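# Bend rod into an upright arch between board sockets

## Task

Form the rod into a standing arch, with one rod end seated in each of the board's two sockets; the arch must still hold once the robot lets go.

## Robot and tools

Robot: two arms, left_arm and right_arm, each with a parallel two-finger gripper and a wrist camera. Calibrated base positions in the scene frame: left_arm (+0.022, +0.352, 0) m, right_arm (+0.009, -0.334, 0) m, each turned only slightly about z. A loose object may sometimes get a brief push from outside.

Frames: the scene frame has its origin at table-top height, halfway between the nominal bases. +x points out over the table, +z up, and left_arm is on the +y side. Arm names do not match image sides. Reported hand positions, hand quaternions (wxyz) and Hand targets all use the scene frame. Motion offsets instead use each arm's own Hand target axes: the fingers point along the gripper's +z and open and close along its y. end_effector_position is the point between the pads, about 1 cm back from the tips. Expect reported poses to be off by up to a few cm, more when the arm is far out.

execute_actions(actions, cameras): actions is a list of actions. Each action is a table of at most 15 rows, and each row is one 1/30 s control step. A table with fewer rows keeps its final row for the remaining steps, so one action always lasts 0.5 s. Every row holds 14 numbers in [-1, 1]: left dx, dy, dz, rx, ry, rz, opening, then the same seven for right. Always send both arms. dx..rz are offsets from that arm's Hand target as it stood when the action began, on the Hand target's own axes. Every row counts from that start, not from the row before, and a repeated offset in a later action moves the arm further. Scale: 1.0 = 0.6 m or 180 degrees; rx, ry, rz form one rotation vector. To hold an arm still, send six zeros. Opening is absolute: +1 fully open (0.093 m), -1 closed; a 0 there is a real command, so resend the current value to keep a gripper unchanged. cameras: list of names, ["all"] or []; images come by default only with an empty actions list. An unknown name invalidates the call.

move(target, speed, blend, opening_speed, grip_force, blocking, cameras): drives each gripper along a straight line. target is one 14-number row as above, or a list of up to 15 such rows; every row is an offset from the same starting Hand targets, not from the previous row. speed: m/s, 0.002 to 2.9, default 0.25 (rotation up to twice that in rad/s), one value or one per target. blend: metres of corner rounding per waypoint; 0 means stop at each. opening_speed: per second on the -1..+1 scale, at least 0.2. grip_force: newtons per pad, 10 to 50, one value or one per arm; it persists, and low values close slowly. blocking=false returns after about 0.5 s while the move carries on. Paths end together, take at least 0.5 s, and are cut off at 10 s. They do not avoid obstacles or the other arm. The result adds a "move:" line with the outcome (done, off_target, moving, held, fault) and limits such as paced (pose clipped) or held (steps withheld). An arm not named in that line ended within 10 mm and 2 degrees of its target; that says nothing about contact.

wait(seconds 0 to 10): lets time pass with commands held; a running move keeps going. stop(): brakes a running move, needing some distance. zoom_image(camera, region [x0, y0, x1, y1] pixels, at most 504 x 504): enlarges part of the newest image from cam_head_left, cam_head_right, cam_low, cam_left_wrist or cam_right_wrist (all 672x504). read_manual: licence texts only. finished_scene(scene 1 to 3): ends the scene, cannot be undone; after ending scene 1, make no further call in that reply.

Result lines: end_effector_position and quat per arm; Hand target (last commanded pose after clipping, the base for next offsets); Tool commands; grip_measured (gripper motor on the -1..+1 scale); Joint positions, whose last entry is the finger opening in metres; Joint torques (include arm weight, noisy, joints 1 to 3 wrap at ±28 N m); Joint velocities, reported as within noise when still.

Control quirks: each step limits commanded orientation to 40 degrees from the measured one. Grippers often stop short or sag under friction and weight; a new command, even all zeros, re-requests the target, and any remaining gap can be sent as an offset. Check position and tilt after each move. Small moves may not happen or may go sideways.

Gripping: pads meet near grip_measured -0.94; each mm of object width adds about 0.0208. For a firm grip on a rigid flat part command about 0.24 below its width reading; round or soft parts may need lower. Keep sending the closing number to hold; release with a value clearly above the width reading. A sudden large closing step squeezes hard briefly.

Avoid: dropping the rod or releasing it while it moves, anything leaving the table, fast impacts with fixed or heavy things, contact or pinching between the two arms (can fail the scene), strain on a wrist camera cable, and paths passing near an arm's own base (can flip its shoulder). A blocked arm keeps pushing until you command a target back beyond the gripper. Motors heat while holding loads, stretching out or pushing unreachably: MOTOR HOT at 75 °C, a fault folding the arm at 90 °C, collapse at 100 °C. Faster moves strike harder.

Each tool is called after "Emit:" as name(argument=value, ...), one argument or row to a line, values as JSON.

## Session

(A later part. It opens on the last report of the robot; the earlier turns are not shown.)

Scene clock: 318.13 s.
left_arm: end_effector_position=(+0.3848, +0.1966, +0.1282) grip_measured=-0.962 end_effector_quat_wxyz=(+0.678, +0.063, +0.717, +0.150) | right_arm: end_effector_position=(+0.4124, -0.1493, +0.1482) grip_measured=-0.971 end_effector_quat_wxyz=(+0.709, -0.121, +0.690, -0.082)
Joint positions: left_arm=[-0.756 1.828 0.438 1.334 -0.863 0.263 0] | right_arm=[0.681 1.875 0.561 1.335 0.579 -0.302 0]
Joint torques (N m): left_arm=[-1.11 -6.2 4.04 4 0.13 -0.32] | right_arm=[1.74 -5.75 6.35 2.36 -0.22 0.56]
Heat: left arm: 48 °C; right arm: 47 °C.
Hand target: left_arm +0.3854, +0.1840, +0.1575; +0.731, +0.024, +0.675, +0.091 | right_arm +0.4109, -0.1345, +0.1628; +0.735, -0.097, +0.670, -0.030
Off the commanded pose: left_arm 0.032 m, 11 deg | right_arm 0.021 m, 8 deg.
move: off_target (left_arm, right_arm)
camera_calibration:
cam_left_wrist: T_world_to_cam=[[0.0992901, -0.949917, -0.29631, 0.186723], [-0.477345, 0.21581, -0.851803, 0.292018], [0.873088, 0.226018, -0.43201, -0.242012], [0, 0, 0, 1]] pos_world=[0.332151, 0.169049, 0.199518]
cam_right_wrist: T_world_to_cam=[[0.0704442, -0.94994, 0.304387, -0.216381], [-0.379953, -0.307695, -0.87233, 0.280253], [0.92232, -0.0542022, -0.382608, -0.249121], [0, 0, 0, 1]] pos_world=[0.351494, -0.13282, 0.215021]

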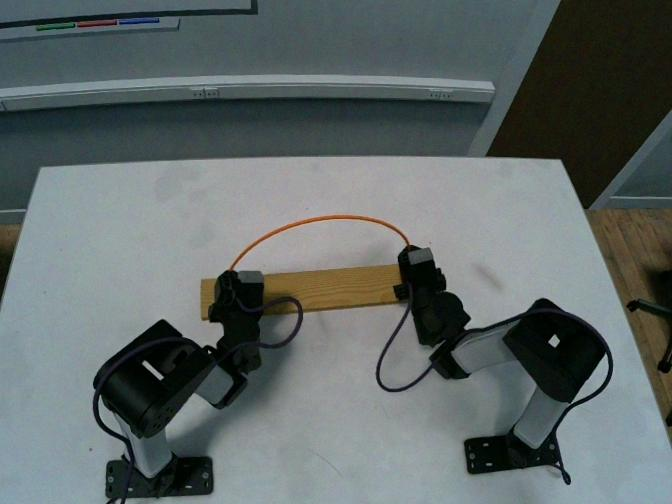

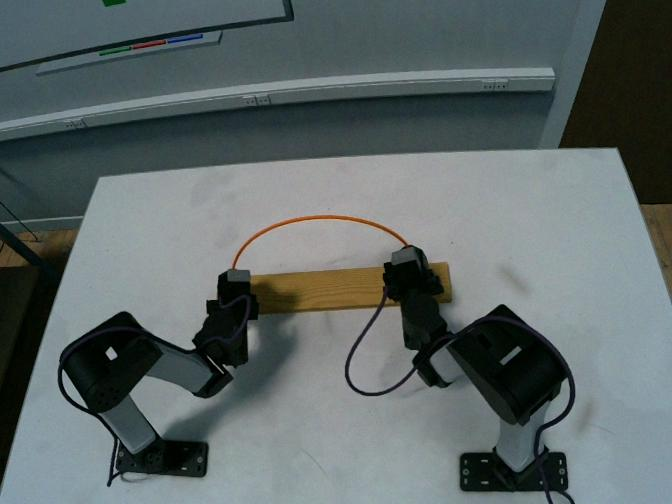

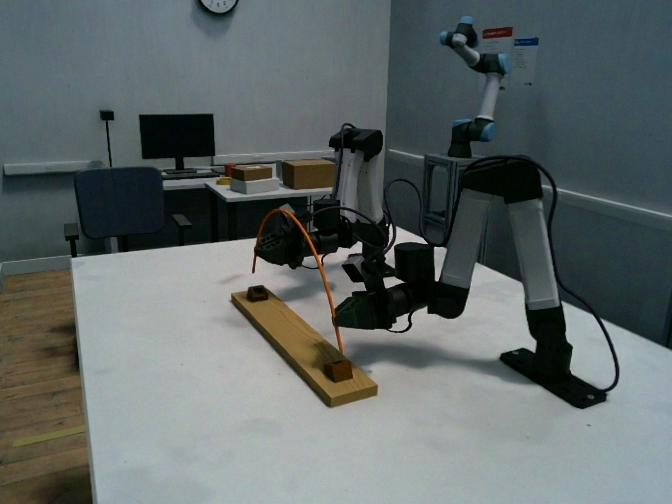

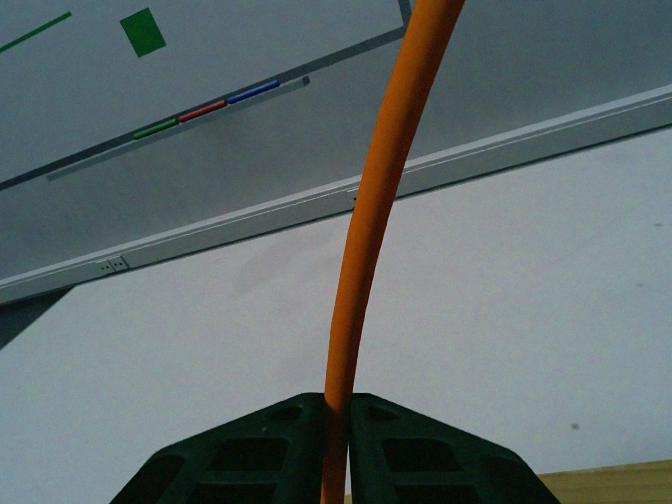

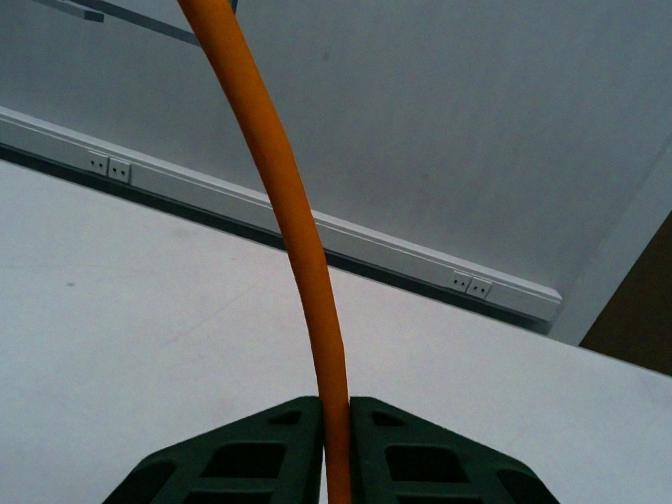

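Emit:
move(
  target=[0.009,-0.0115,-0.0118,0,0,0,-1,0.0595,0.001,-0.0378,0,0,0,-1],
  speed=0.1,
  cameras=["cam_head_left","cam_head_right","cam_low","cam_left_wrist"],
)

Emit:
zoom_image(
  camera="cam_low",
  region=[310, 325, 370, 395],
)

Emit:
zoom_image(
  camera="cam_low",
  region=[230, 250, 290, 310],
)

Emit:
zoom_image(
  camera="cam_head_left",
  region=[190, 220, 290, 320],
)

Emit:
zoom_image(
  camera="cam_head_right",
  region=[370, 220, 470, 320],
)

Scene clock: 416.80 s.
left_arm: end_effector_position=(+0.3794, +0.1908, +0.1190) grip_measured=-0.962 end_effector_quat_wxyz=(+0.672, +0.070, +0.721, +0.158) | right_arm: end_effector_position=(+0.3961, -0.1562, +0.1084) grip_measured=-0.971 end_effector_quat_wxyz=(+0.690, -0.126, +0.707, -0.088)
Joint positions: left_arm=[-0.787 1.861 0.438 1.346 -0.898 0.267 0] | right_arm=[0.701 1.976 0.483 1.455 0.606 -0.282 0]
Joint torques (N m): left_arm=[-1.24 -6.48 3.67 4.19 0.13 -0.39] | right_arm=[1.74 -5.9 3.73 2.72 -0.28 0.58]
Heat: left arm: 58 °C; right arm: 54 °C.
Hand target: left_arm +0.3794, +0.1775, +0.1505; +0.731, +0.024, +0.675, +0.092 | right_arm +0.3920, -0.1425, +0.1259; +0.736, -0.097, +0.670, -0.030
Off the commanded pose: left_arm 0.034 m, 13 deg | right_arm 0.023 m, 10 deg.
joint sent to its limit (right arm) — joint 4 (wrist pitch), upper limit. The joint targets still meet the commanded pose.
move: off_target (left_arm, right_arm)
camera_calibration:
cam_left_wrist: T_world_to_cam=[[0.097895, -0.943546, -0.316446, 0.180805], [-0.490207, 0.231005, -0.840437, 0.28347], [0.866091, 0.237399, -0.439918, -0.238539], [0, 0, 0, 1]] pos_world=[0.327856, 0.161744, 0.190516]
Images, in order (width x height): cam_head_left 672x504, cam_head_right 672x504, cam_low 672x504, cam_left_wrist 672x504.

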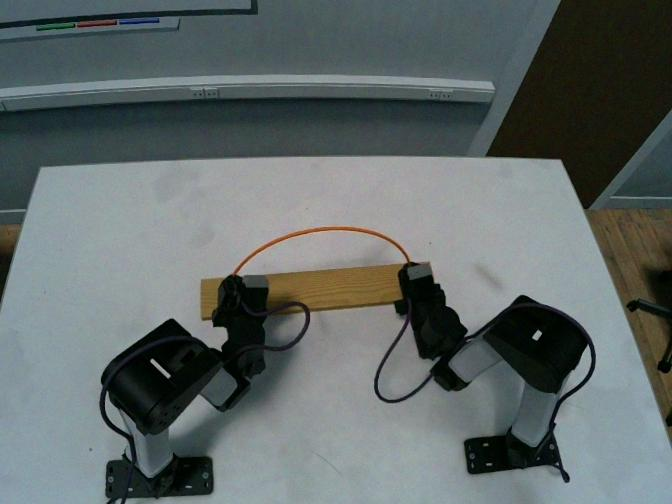

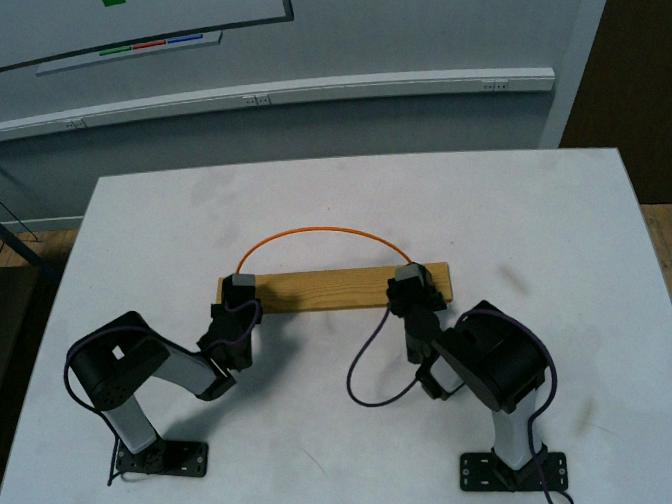

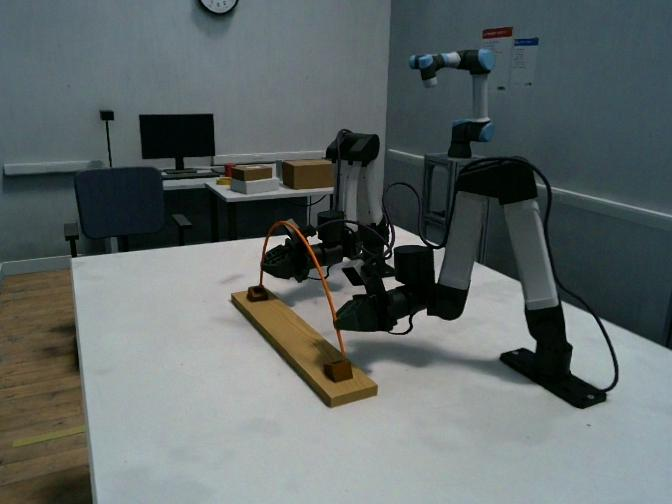

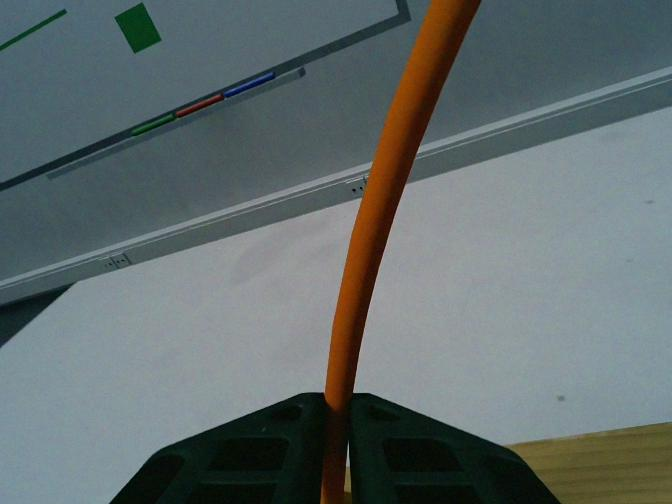

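Scaled by 7.200.

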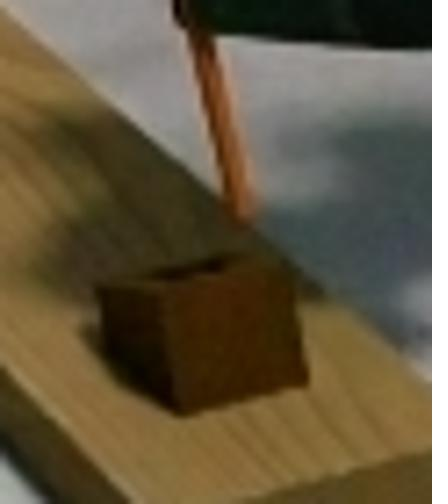

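Scaled by 8.400.

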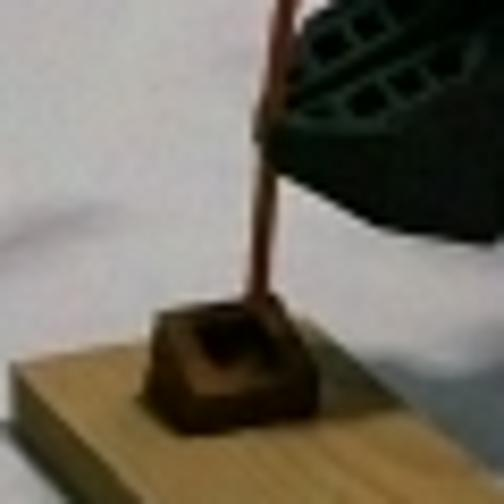

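Scaled by 5.040.

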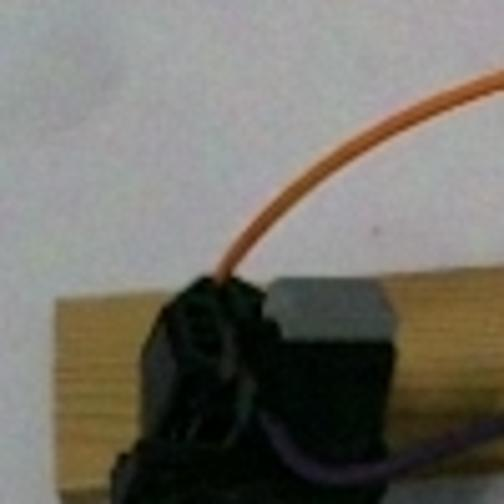

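Scaled by 5.040.

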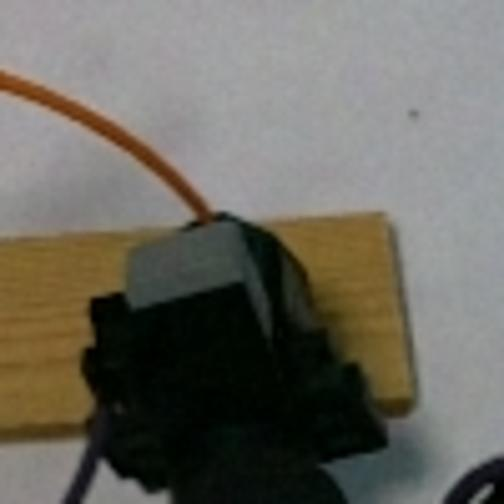

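Emit:
move(
  target=[0.0125,-0.0113,0.008,0,0,0,-1,0.0135,0.002,0.004,0,0,0,-1],
  speed=0.1,
  cameras=["cam_low"],
)

Emit:
zoom_image(
  camera="cam_low",
  region=[310, 325, 370, 395],
)

Emit:
zoom_image(
  camera="cam_low",
  region=[230, 250, 290, 310],
)

Scene clock: 474.53 s.
left_arm: end_effector_position=(+0.3806, +0.1897, +0.1071) grip_measured=-0.962 end_effector_quat_wxyz=(+0.666, +0.076, +0.724, +0.163) | right_arm: end_effector_position=(+0.3960, -0.1565, +0.0996) grip_measured=-0.971 end_effector_quat_wxyz=(+0.684, -0.128, +0.713, -0.089)
Joint positions: left_arm=[-0.788 1.913 0.443 1.372 -0.899 0.268 0] | right_arm=[0.701 1.999 0.483 1.455 0.607 -0.272 0]
Joint torques (N m): left_arm=[-1.13 -6.26 4.92 4.25 0.15 -0.39] | right_arm=[1.35 -5.72 4.67 2.74 -0.27 0.57]
Heat: left arm: 77 °C; right arm: 56 °C. Fold the left arm in close to its base, or ease its load, before you think long.
Hand target: left_arm +0.3854, +0.1725, +0.1424; +0.731, +0.024, +0.675, +0.092 | right_arm +0.3950, -0.1425, +0.1180; +0.736, -0.097, +0.670, -0.030
Off the commanded pose: left_arm 0.040 m, 14 deg | right_arm 0.023 m, 11 deg.
MOTOR HOT: joint 4 (wrist pitch) of the left arm reports 77 °C; the controller's stop level is 90 °C. To cool a motor, set the load down, stop pushing, or move to a pose that needs little force.
joint sent to its limit (right arm) — joint 4 (wrist pitch), upper limit. The joint targets are off in orientation, not in position.
move: off_target (left_arm, right_arm)
Images, in order (width x height): cam_low 672x504.

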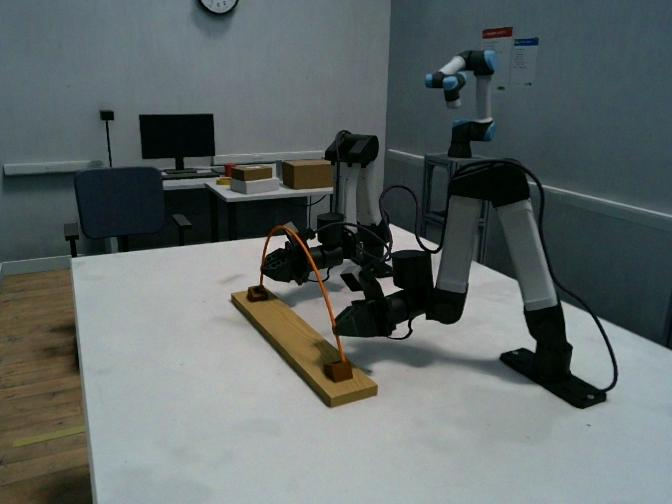

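Scaled by 7.200.

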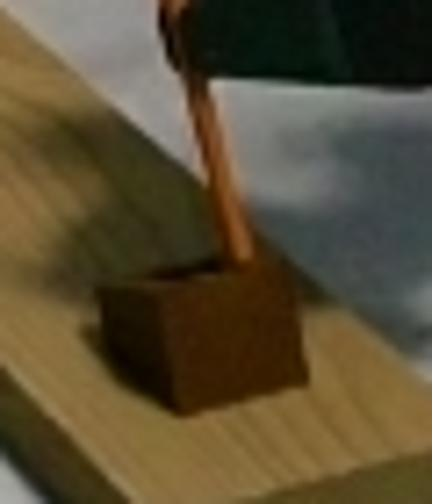

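Scaled by 8.400.

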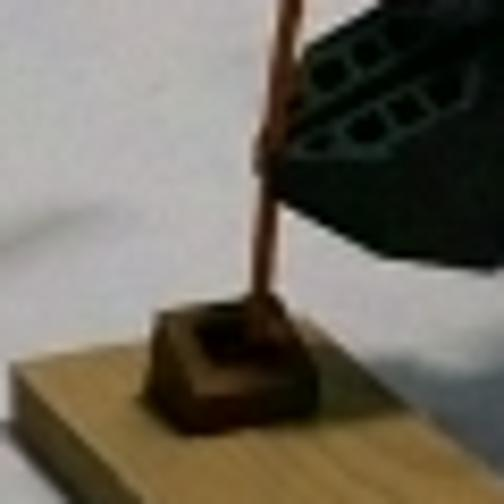

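Emit:
move(
  target=[-0.006,-0.006,0.016,0,0,0,-1,0,0,0.012,0,0,0,-1],
  speed=0.15,
  cameras=["cam_low"],
)

Emit:
zoom_image(
  camera="cam_low",
  region=[310, 325, 370, 395],
)

Emit:
zoom_image(
  camera="cam_low",
  region=[230, 250, 290, 310],
)

Scene clock: 486.70 s.
left_arm: end_effector_position=(+0.3879, +0.1859, +0.1113) grip_measured=-0.962 end_effector_quat_wxyz=(+0.670, +0.070, +0.721, +0.162) | right_arm: end_effector_position=(+0.3964, -0.1579, +0.0949) grip_measured=-0.971 end_effector_quat_wxyz=(+0.680, -0.129, +0.716, -0.091)
Joint positions: left_arm=[-0.782 1.926 0.478 1.371 -0.899 0.274 0] | right_arm=[0.697 2.011 0.483 1.456 0.607 -0.27 0]
Joint torques (N m): left_arm=[-0.34 -6.94 5.37 4.02 0.3 -0.38] | right_arm=[0.42 -5.57 6.58 2.71 -0.43 0.51]
Heat: left arm: 78 °C; right arm: 57 °C. Fold the left arm in close to its base, or ease its load, before you think long.
Hand target: left_arm +0.3950, +0.1692, +0.1462; +0.731, +0.024, +0.675, +0.091 | right_arm +0.4022, -0.1418, +0.1184; +0.735, -0.097, +0.670, -0.030
Off the commanded pose: left_arm 0.039 m, 13 deg | right_arm 0.029 m, 11 deg.
MOTOR HOT: still on. Joint 4 (wrist pitch) of the left arm reports 78 °C.
joint sent to its limit (right arm) — joint 4 (wrist pitch), upper limit. The joint targets are off in orientation, not in position.
move: off_target (left_arm, right_arm)
Images, in order (width x height): cam_low 672x504.

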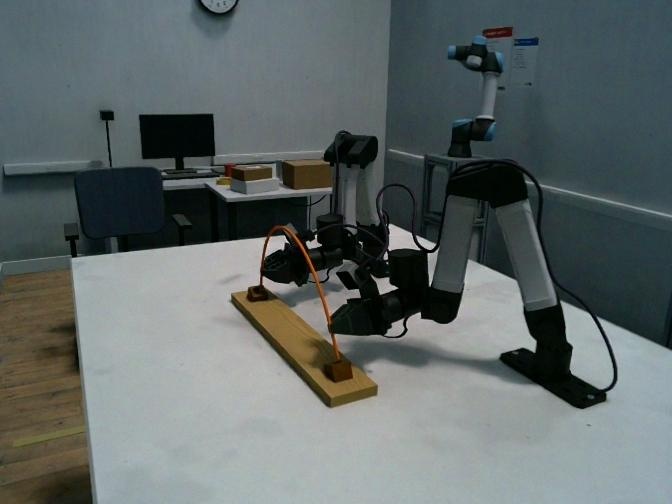

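Scaled by 7.200.

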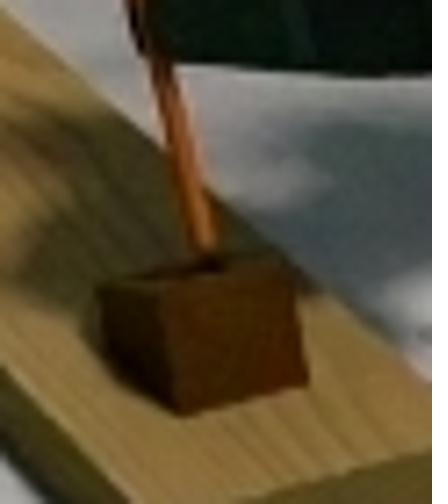

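Scaled by 8.400.

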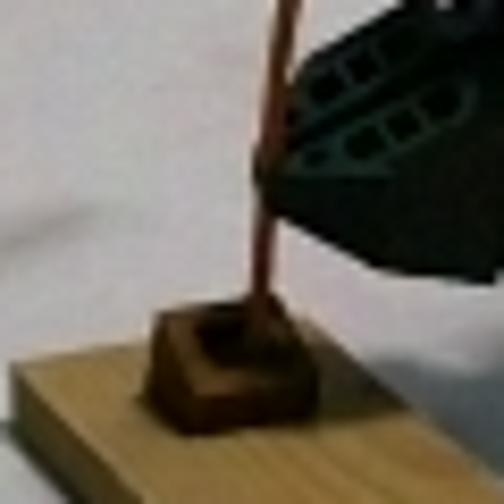

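Emit:
move(
  target=[0.043,0.005,-0.003,0,0,0,-1,-0.018,0.004,0.013,0,0,0,-1],
  speed=0.15,
  cameras=["cam_low"],
)

Emit:
zoom_image(
  camera="cam_low",
  region=[310, 325, 370, 395],
)

Emit:
zoom_image(
  camera="cam_low",
  region=[230, 250, 290, 310],
)

Scene clock: 500.37 s.
left_arm: end_effector_position=(+0.3897, +0.1891, +0.0953) grip_measured=-0.962 end_effector_quat_wxyz=(+0.662, +0.070, +0.728, +0.165) | right_arm: end_effector_position=(+0.4020, -0.1536, +0.1028) grip_measured=-0.971 end_effector_quat_wxyz=(+0.689, -0.122, +0.709, -0.086)
Joint positions: left_arm=[-0.77 1.98 0.478 1.389 -0.893 0.252 0] | right_arm=[0.697 2.011 0.511 1.456 0.607 -0.27 0]
Joint torques (N m): left_arm=[0.02 -5.91 3.71 4.14 0.31 -0.61] | right_arm=[0.29 -5.91 7.2 2.7 -0.48 0.35]
Heat: left arm: 79 °C; right arm: 58 °C. Fold the left arm in close to its base, or ease its load, before you think long.
Hand target: left_arm +0.3948, +0.1764, +0.1212; +0.731, +0.024, +0.675, +0.092 | right_arm +0.4086, -0.1368, +0.1292; +0.735, -0.097, +0.670, -0.030
Off the commanded pose: left_arm 0.029 m, 14 deg | right_arm 0.032 m, 10 deg.
MOTOR HOT: still on. Joint 4 (wrist pitch) of the left arm reports 79 °C.
joint sent to its limit (left arm) — joint 4 (wrist pitch), upper limit. The joint targets are off in orientation, not in position.
joint sent to its limit (right arm) — joint 4 (wrist pitch), upper limit. The joint targets still meet the commanded pose.
move: off_target (left_arm, right_arm)
Images, in order (width x height): cam_low 672x504.

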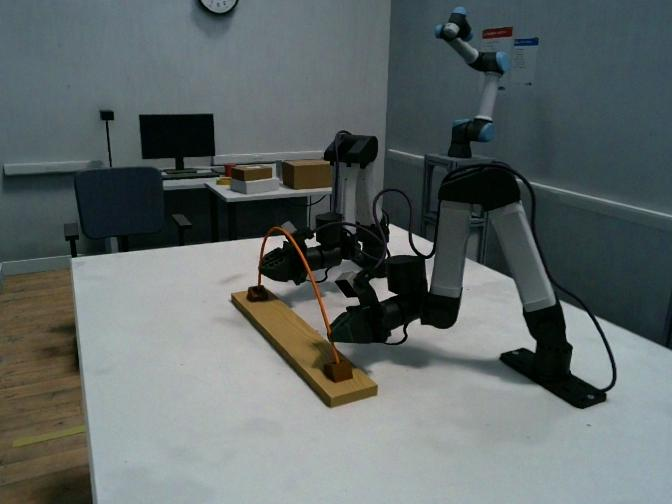

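Scaled by 7.200.

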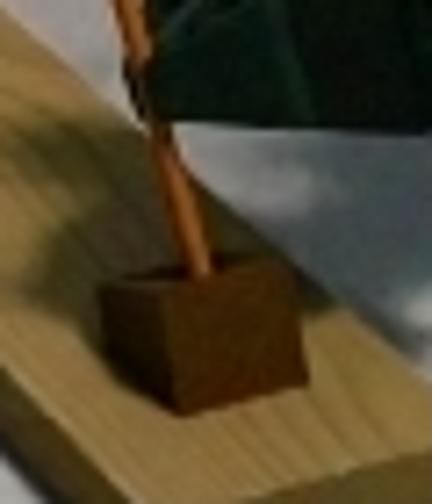

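Scaled by 8.400.

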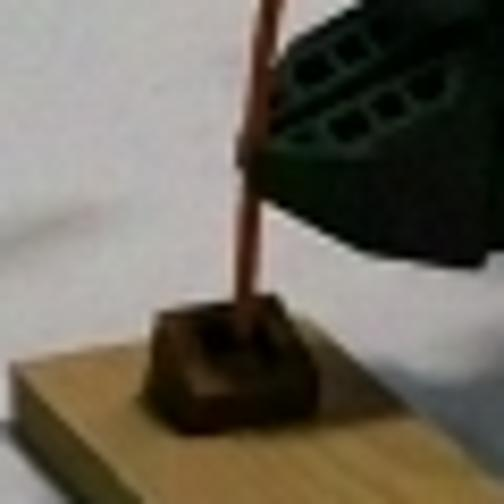

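Emit:
move(
  target=[
    [-0.019,-0.0137,0,0,0,0,-1,0.02,0,-0.002,0,0,0,-1],
    [0.022,-0.019,-0.004,0,0,0,-1,0.045,0,-0.0045,0,0,0,-1],
  ],
  speed=0.12,
  blend=0.003,
  cameras=["cam_low"],
)

Emit:
zoom_image(
  camera="cam_low",
  region=[310, 325, 370, 395],
)

Emit:
zoom_image(
  camera="cam_low",
  region=[230, 250, 290, 310],
)

Scene clock: 516.97 s.
left_arm: end_effector_position=(+0.3936, +0.1813, +0.0906) grip_measured=-0.962 end_effector_quat_wxyz=(+0.665, +0.059, +0.728, +0.159) | right_arm: end_effector_position=(+0.4059, -0.1543, +0.0916) grip_measured=-0.971 end_effector_quat_wxyz=(+0.682, -0.121, +0.716, -0.089)
Joint positions: left_arm=[-0.783 2.026 0.515 1.403 -0.911 0.23 0] | right_arm=[0.69 2.052 0.526 1.46 0.607 -0.26 0]
Joint torques (N m): left_arm=[-1.06 -4.79 3.23 3.95 0.23 -0.62] | right_arm=[0.12 -4.49 5.18 2.67 -0.52 0.58]
Heat: left arm: 81 °C; right arm: 59 °C. Fold the left arm in close to its base, or ease its load, before you think long.
Hand target: left_arm +0.3945, +0.1671, +0.1061; +0.731, +0.024, +0.675, +0.091 | right_arm +0.4087, -0.1417, +0.1025; +0.735, -0.097, +0.670, -0.030
Off the commanded pose: left_arm 0.021 m, 13 deg | right_arm 0.017 m, 11 deg.
MOTOR HOT: still on. Joint 4 (wrist pitch) of the left arm reports 81 °C.
joint sent to its limit (left arm) — joint 4 (wrist pitch), upper limit. The joint targets are off in orientation, not in position.
joint sent to its limit (right arm) — joint 4 (wrist pitch), upper limit. The joint targets are off in orientation, not in position.
move: off_target (left_arm, right_arm)
Images, in order (width x height): cam_low 672x504.

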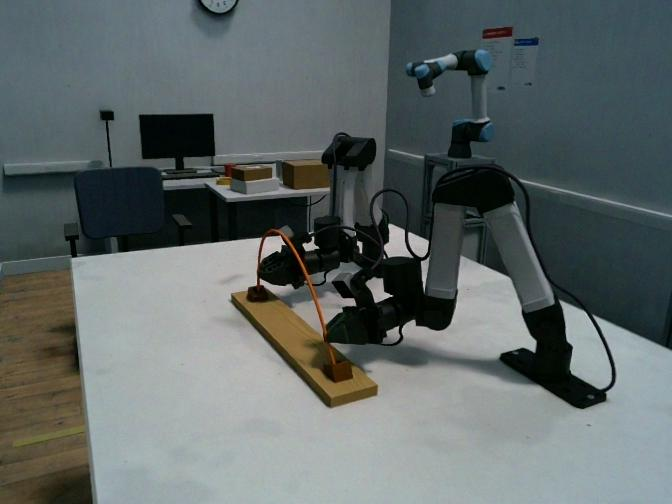

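Scaled by 7.200.

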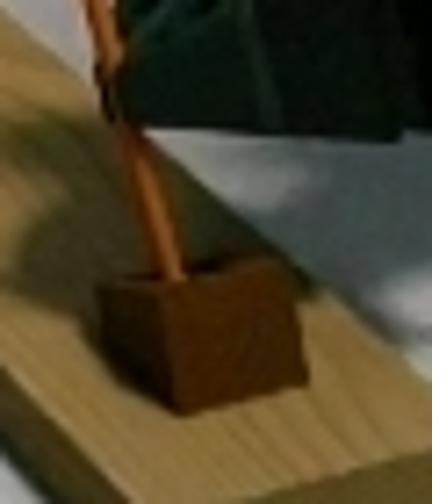

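Scaled by 8.400.

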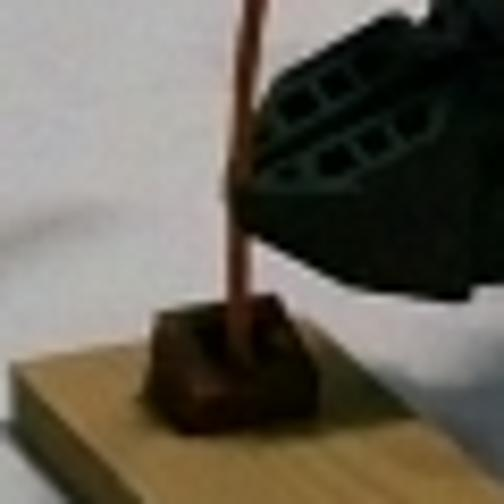

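Emit:
move(
  target=[-0.022,-0.008,-0.004,0,0.04,0,-1,0,0,0,0,0,0,-1],
  speed=0.15,
  cameras=["cam_low"],
)

Emit:
zoom_image(
  camera="cam_low",
  region=[310, 325, 370, 395],
)

Scene clock: 537.60 s.
left_arm: end_effector_position=(+0.3877, +0.1800, +0.0911) grip_measured=-0.962 end_effector_quat_wxyz=(+0.654, +0.045, +0.739, +0.155) | right_arm: end_effector_position=(+0.4059, -0.1543, +0.0916) grip_measured=-0.971 end_effector_quat_wxyz=(+0.682, -0.121, +0.716, -0.088)
Joint positions: left_arm=[-0.806 1.974 0.515 1.292 -0.949 0.158 0] | right_arm=[0.69 2.052 0.526 1.46 0.607 -0.259 0]
Joint torques (N m): left_arm=[-1.48 -10.89 5.09 2.61 0.17 -0.49] | right_arm=[0.09 -4.44 5.18 2.68 -0.51 0.54]
Heat: left arm: 75 °C; right arm: 61 °C. Fold the left arm in close to its base, or ease its load, before you think long.
Hand target: left_arm +0.3917, +0.1601, +0.1181; +0.687, +0.018, +0.720, +0.093 | right_arm +0.4087, -0.1417, +0.1025; +0.735, -0.097, +0.670, -0.030
Off the commanded pose: left_arm 0.034 m, 9 deg | right_arm 0.017 m, 11 deg.
MOTOR HOT: still on. Joint 4 (wrist pitch) of the left arm reports 75 °C.
joint sent to its limit (right arm) — joint 4 (wrist pitch), upper limit. The joint targets are off in orientation, not in position.
move: off_target (left_arm, right_arm)
Images, in order (width x height): cam_low 672x504.

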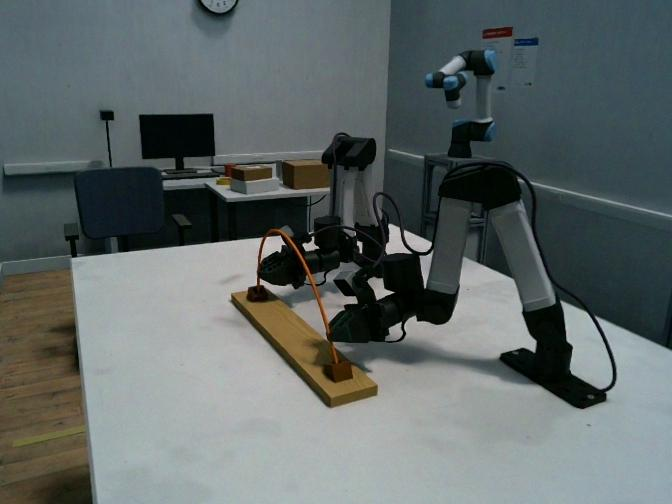

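Scaled by 7.200.

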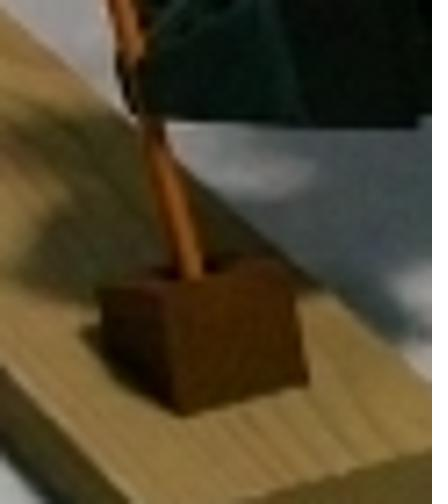

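Emit:
move(
  target=[-0.0183,-0.0112,-0.0107,0,0,0,-1,0,0,0,0,0,0,-1],
  speed=0.15,
  cameras=["cam_low"],
)

Emit:
zoom_image(
  camera="cam_low",
  region=[310, 325, 370, 395],
)

Scene clock: 549.37 s.
left_arm: end_effector_position=(+0.3823, +0.1741, +0.0990) grip_measured=-0.962 end_effector_quat_wxyz=(+0.651, +0.045, +0.740, +0.161) | right_arm: end_effector_position=(+0.4059, -0.1543, +0.0916) grip_measured=-0.971 end_effector_quat_wxyz=(+0.682, -0.119, +0.716, -0.087)
Joint positions: left_arm=[-0.838 1.93 0.527 1.221 -0.991 0.15 0] | right_arm=[0.69 2.052 0.526 1.46 0.607 -0.254 0]
Joint torques (N m): left_arm=[-1.72 -11.02 5.61 2.61 0.24 -0.47] | right_arm=[0.16 -4.45 5.24 2.69 -0.47 0.49]
Heat: left arm: 70 °C; right arm: 62 °C.
Hand target: left_arm +0.3866, +0.1510, +0.1282; +0.688, +0.018, +0.720, +0.093 | right_arm +0.4087, -0.1417, +0.1025; +0.735, -0.097, +0.670, -0.030
Off the commanded pose: left_arm 0.037 m, 10 deg | right_arm 0.017 m, 11 deg.
MOTOR HOT: cleared for the motors of the left arm.
joint sent to its limit (right arm) — joint 4 (wrist pitch), upper limit. The joint targets are off in orientation, not in position.
move: off_target (left_arm, right_arm)
Images, in order (width x height): cam_low 672x504.

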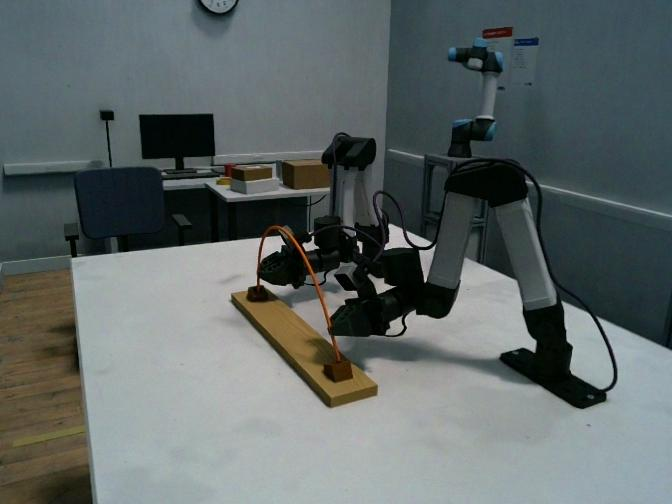

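Scaled by 7.200.

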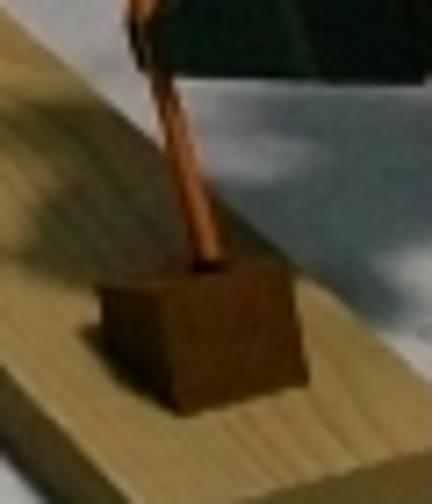

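Emit:
move(
  target=[0.0355,-0.0107,0.001,0,0,0,-1,0.02,0,-0.002,0,0.03,0,-1],
  speed=0.12,
  cameras=["cam_low"],
)

Emit:
zoom_image(
  camera="cam_low",
  region=[310, 325, 370, 395],
)

Emit:
zoom_image(
  camera="cam_low",
  region=[230, 250, 290, 310],
)

Scene clock: 564.67 s.
left_arm: end_effector_position=(+0.3832, +0.1725, +0.0972) grip_measured=-0.962 end_effector_quat_wxyz=(+0.656, +0.029, +0.736, +0.164) | right_arm: end_effector_position=(+0.4083, -0.1528, +0.0899) grip_measured=-0.971 end_effector_quat_wxyz=(+0.683, -0.113, +0.717, -0.082)
Joint positions: left_arm=[-0.847 1.965 0.545 1.253 -1.024 0.14 0] | right_arm=[0.69 2.065 0.539 1.461 0.608 -0.239 0]
Joint torques (N m): left_arm=[-1.7 -5.71 4.62 3.05 0.45 -0.53] | right_arm=[0.03 -3.82 4.14 2.54 -0.38 0.55]
Heat: left arm: 68 °C; right arm: 63 °C.
Hand target: left_arm +0.3867, +0.1480, +0.1061; +0.688, +0.018, +0.720, +0.093 | right_arm +0.4087, -0.1440, +0.0907; +0.703, -0.095, +0.704, -0.035
Off the commanded pose: left_arm 0.026 m, 9 deg | right_arm 0.009 m, 6 deg.
move: off_target (left_arm, right_arm)
Images, in order (width x height): cam_low 672x504.

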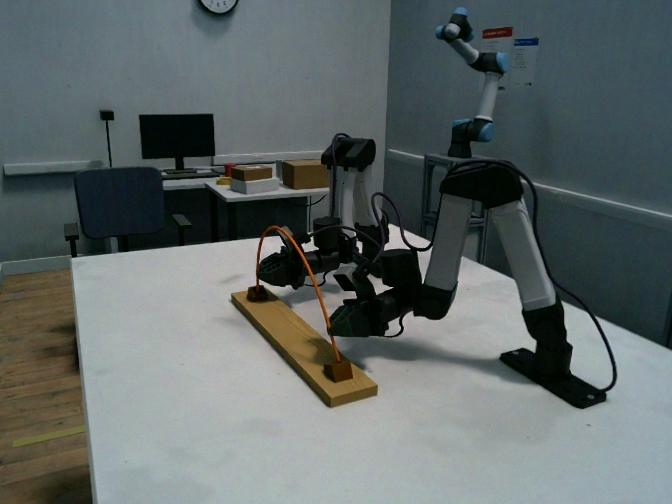

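Scaled by 7.200.

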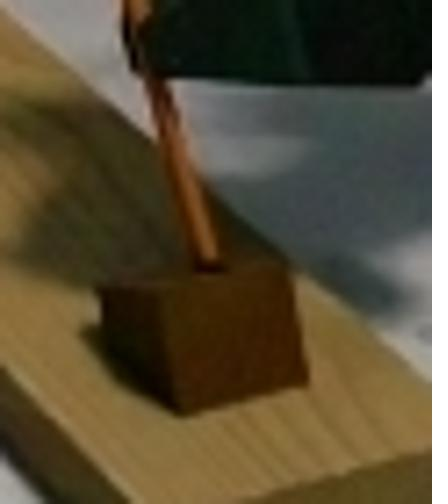

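Scaled by 8.400.

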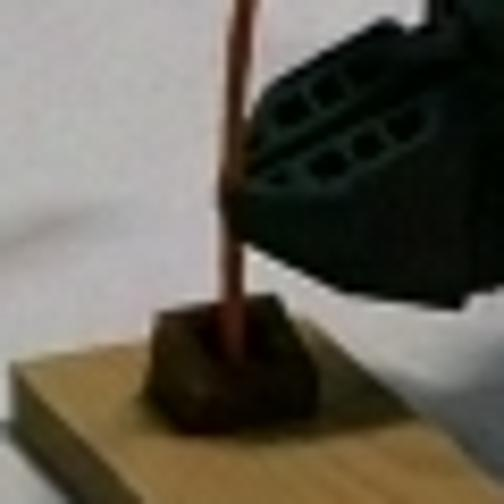

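Emit:
move(
  target=[
    [-0.0125,0.0082,0.005,0,0,0,-1,0,0,0,0,0,0,-1],
    [0.0203,0.0028,0.0063,0,0,0,-1,0.01,0,0,0,0,0,-1],
  ],
  speed=0.1,
  cameras=["cam_low"],
)

Emit:
zoom_image(
  camera="cam_low",
  region=[310, 325, 370, 395],
)

Scene clock: 587.97 s.
left_arm: end_effector_position=(+0.3854, +0.1728, +0.0959) grip_measured=-0.962 end_effector_quat_wxyz=(+0.667, +0.011, +0.729, +0.155) | right_arm: end_effector_position=(+0.4102, -0.1516, +0.0887) grip_measured=-0.971 end_effector_quat_wxyz=(+0.683, -0.112, +0.717, -0.081)
Joint positions: left_arm=[-0.844 2.012 0.551 1.34 -1.032 0.139 0] | right_arm=[0.69 2.077 0.549 1.464 0.609 -0.236 0]
Joint torques (N m): left_arm=[-0.69 -4.63 3.79 2.82 0.67 -0.48] | right_arm=[-0.25 -3.08 3.29 2.64 -0.4 0.58]
Heat: left arm: 70 °C; right arm: 64 °C.
Hand target: left_arm +0.3896, +0.1520, +0.0943; +0.688, +0.018, +0.720, +0.093 | right_arm +0.4087, -0.1450, +0.0848; +0.703, -0.095, +0.704, -0.035
Off the commanded pose: left_arm 0.021 m, 8 deg | right_arm 0.008 m, 6 deg.
joint sent to its limit (right arm) — joint 4 (wrist pitch), upper limit. The joint targets still meet the commanded pose.
move: off_target (left_arm, right_arm)
Images, in order (width x height): cam_low 672x504.

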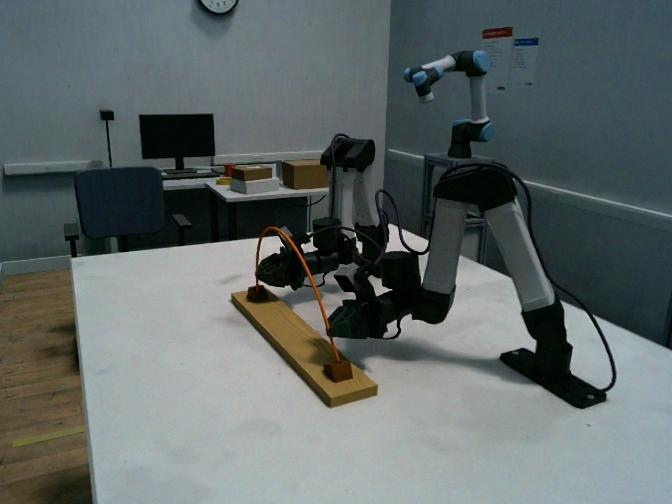

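Scaled by 7.200.

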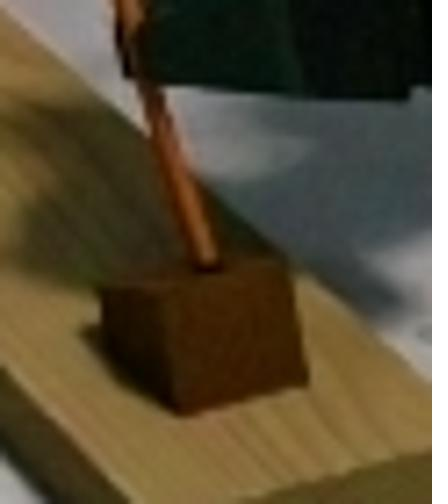

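Emit:
move(
  target=[-0.04,0,0,0,0,0,-1,0,0,0,0,0,0,-1],
  speed=0.15,
  cameras=["cam_low","cam_head_right"],
)

Emit:
zoom_image(
  camera="cam_low",
  region=[310, 325, 370, 395],
)

Emit:
zoom_image(
  camera="cam_head_right",
  region=[200, 240, 280, 320],
)

Scene clock: 620.00 s.
left_arm: end_effector_position=(+0.3855, +0.1710, +0.0977) grip_measured=-0.962 end_effector_quat_wxyz=(+0.663, +0.022, +0.732, +0.156) | right_arm: end_effector_position=(+0.4102, -0.1516, +0.0887) grip_measured=-0.971 end_effector_quat_wxyz=(+0.684, -0.110, +0.717, -0.080)
Joint positions: left_arm=[-0.844 1.986 0.551 1.295 -1.019 0.141 0] | right_arm=[0.69 2.077 0.549 1.464 0.609 -0.232 0]
Joint torques (N m): left_arm=[-0.99 -10.65 4.96 2.33 0.53 -0.32] | right_arm=[-0.17 -3.18 3.17 2.63 -0.41 0.51]
Heat: left arm: 68 °C; right arm: 69 °C.
Hand target: left_arm +0.3909, +0.1483, +0.1180; +0.688, +0.018, +0.720, +0.093 | right_arm +0.4087, -0.1450, +0.0848; +0.703, -0.095, +0.704, -0.035
Off the commanded pose: left_arm 0.031 m, 8 deg | right_arm 0.008 m, 6 deg.
joint sent to its limit (right arm) — joint 4 (wrist pitch), upper limit. The joint targets still meet the commanded pose.
move: off_target (left_arm, right_arm)
Images, in order (width x height): cam_head_right 672x504, cam_low 672x504.

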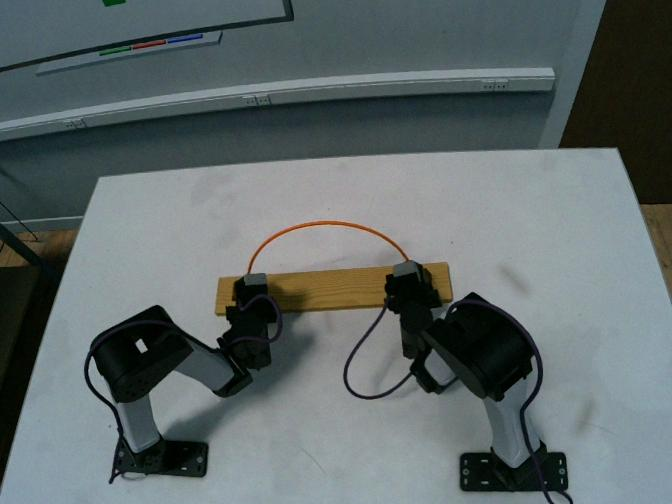

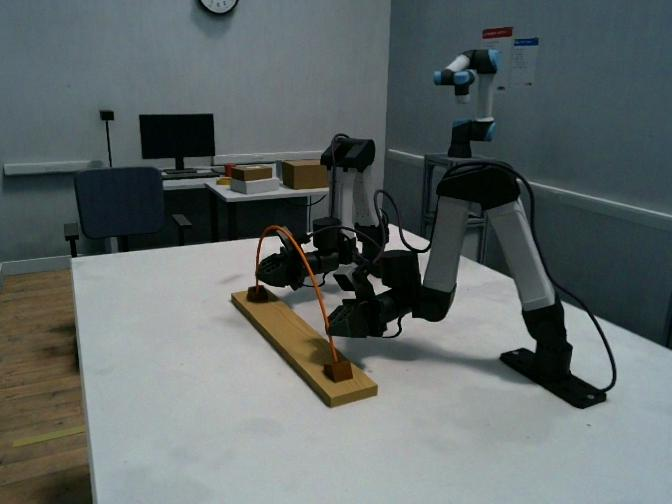

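Scaled by 7.200.

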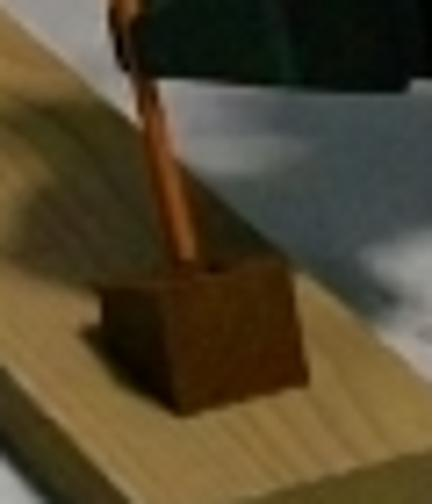

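Scaled by 6.300.

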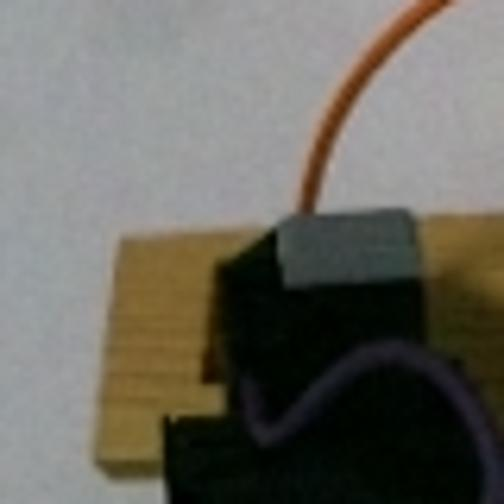

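Emit:
move(
  target=[-0.0188,0.0198,0.001,0,0,0,-1,0,0,0,0,0,0,-1],
  speed=0.15,
  cameras=["cam_low"],
)

Emit:
zoom_image(
  camera="cam_low",
  region=[310, 325, 370, 395],
)

Scene clock: 641.03 s.
left_arm: end_effector_position=(+0.3874, +0.1759, +0.1059) grip_measured=-0.962 end_effector_quat_wxyz=(+0.655, +0.032, +0.738, +0.160) | right_arm: end_effector_position=(+0.4102, -0.1516, +0.0887) grip_measured=-0.971 end_effector_quat_wxyz=(+0.684, -0.110, +0.717, -0.080)
Joint positions: left_arm=[-0.825 1.916 0.545 1.202 -0.993 0.142 0] | right_arm=[0.69 2.077 0.549 1.464 0.609 -0.232 0]
Joint torques (N m): left_arm=[-0.49 -11.22 3.97 2.76 0.49 -0.34] | right_arm=[-0.09 -3.1 3.25 2.64 -0.43 0.53]
Heat: left arm: 65 °C; right arm: 70 °C.
Hand target: left_arm +0.3909, +0.1584, +0.1309; +0.688, +0.018, +0.720, +0.093 | right_arm +0.4087, -0.1450, +0.0848; +0.703, -0.095, +0.704, -0.035
Off the commanded pose: left_arm 0.031 m, 9 deg | right_arm 0.008 m, 6 deg.
joint sent to its limit (right arm) — joint 4 (wrist pitch), upper limit. The joint targets still meet the commanded pose.
move: off_target (left_arm, right_arm)
Images, in order (width x height): cam_low 672x504.

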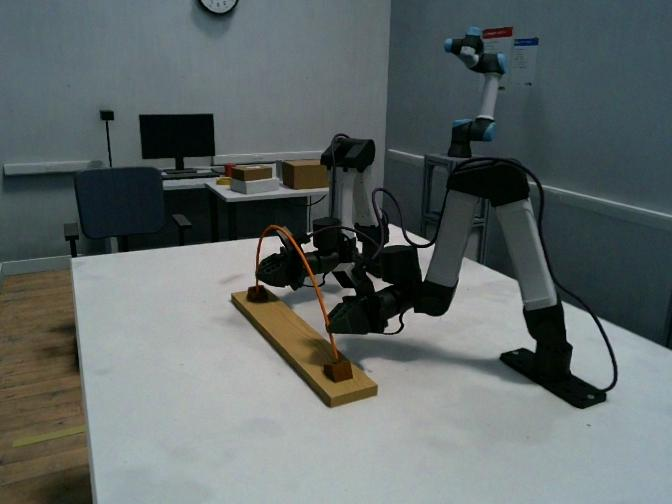

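Scaled by 7.200.

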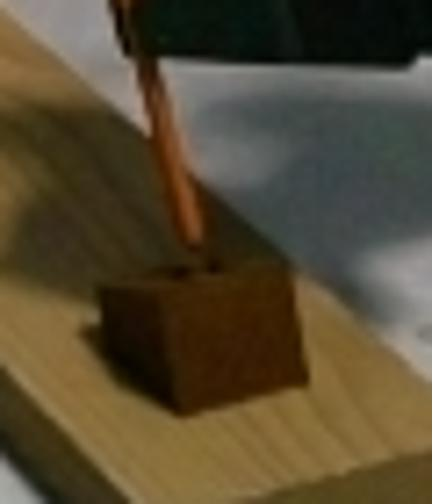

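Emit:
move(
  target=[0.0435,-0.002,0.002,0,0,0,-1,0,0,0,0,0,0,-1],
  speed=0.1,
  cameras=["cam_low"],
)

Emit:
zoom_image(
  camera="cam_low",
  region=[310, 325, 370, 395],
)

Scene clock: 647.90 s.
left_arm: end_effector_position=(+0.3864, +0.1785, +0.0905) grip_measured=-0.962 end_effector_quat_wxyz=(+0.647, +0.038, +0.743, +0.165) | right_arm: end_effector_position=(+0.4102, -0.1515, +0.0887) grip_measured=-0.971 end_effector_quat_wxyz=(+0.684, -0.110, +0.717, -0.080)
Joint positions: left_arm=[-0.821 1.964 0.534 1.234 -0.988 0.137 0] | right_arm=[0.69 2.077 0.549 1.464 0.608 -0.232 0]
Joint torques (N m): left_arm=[-0.39 -6.69 3.41 3.48 0.47 -0.47] | right_arm=[-0.12 -3.02 3.22 2.65 -0.39 0.53]
Heat: left arm: 65 °C; right arm: 71 °C.
Hand target: left_arm +0.3908, +0.1613, +0.1049; +0.688, +0.018, +0.720, +0.093 | right_arm +0.4087, -0.1450, +0.0848; +0.703, -0.095, +0.704, -0.035
Off the commanded pose: left_arm 0.023 m, 10 deg | right_arm 0.008 m, 6 deg.
joint sent to its limit (right arm) — joint 4 (wrist pitch), upper limit. The joint targets still meet the commanded pose.
move: off_target (left_arm, right_arm)
Images, in order (width x height): cam_low 672x504.

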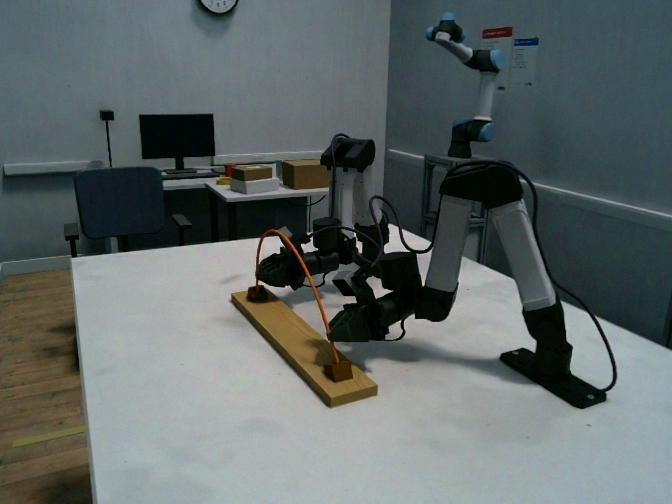

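Scaled by 7.200.

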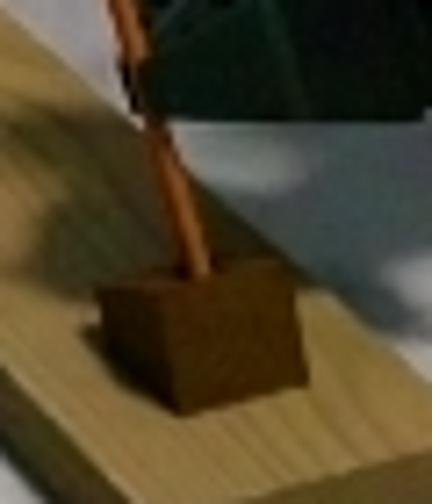

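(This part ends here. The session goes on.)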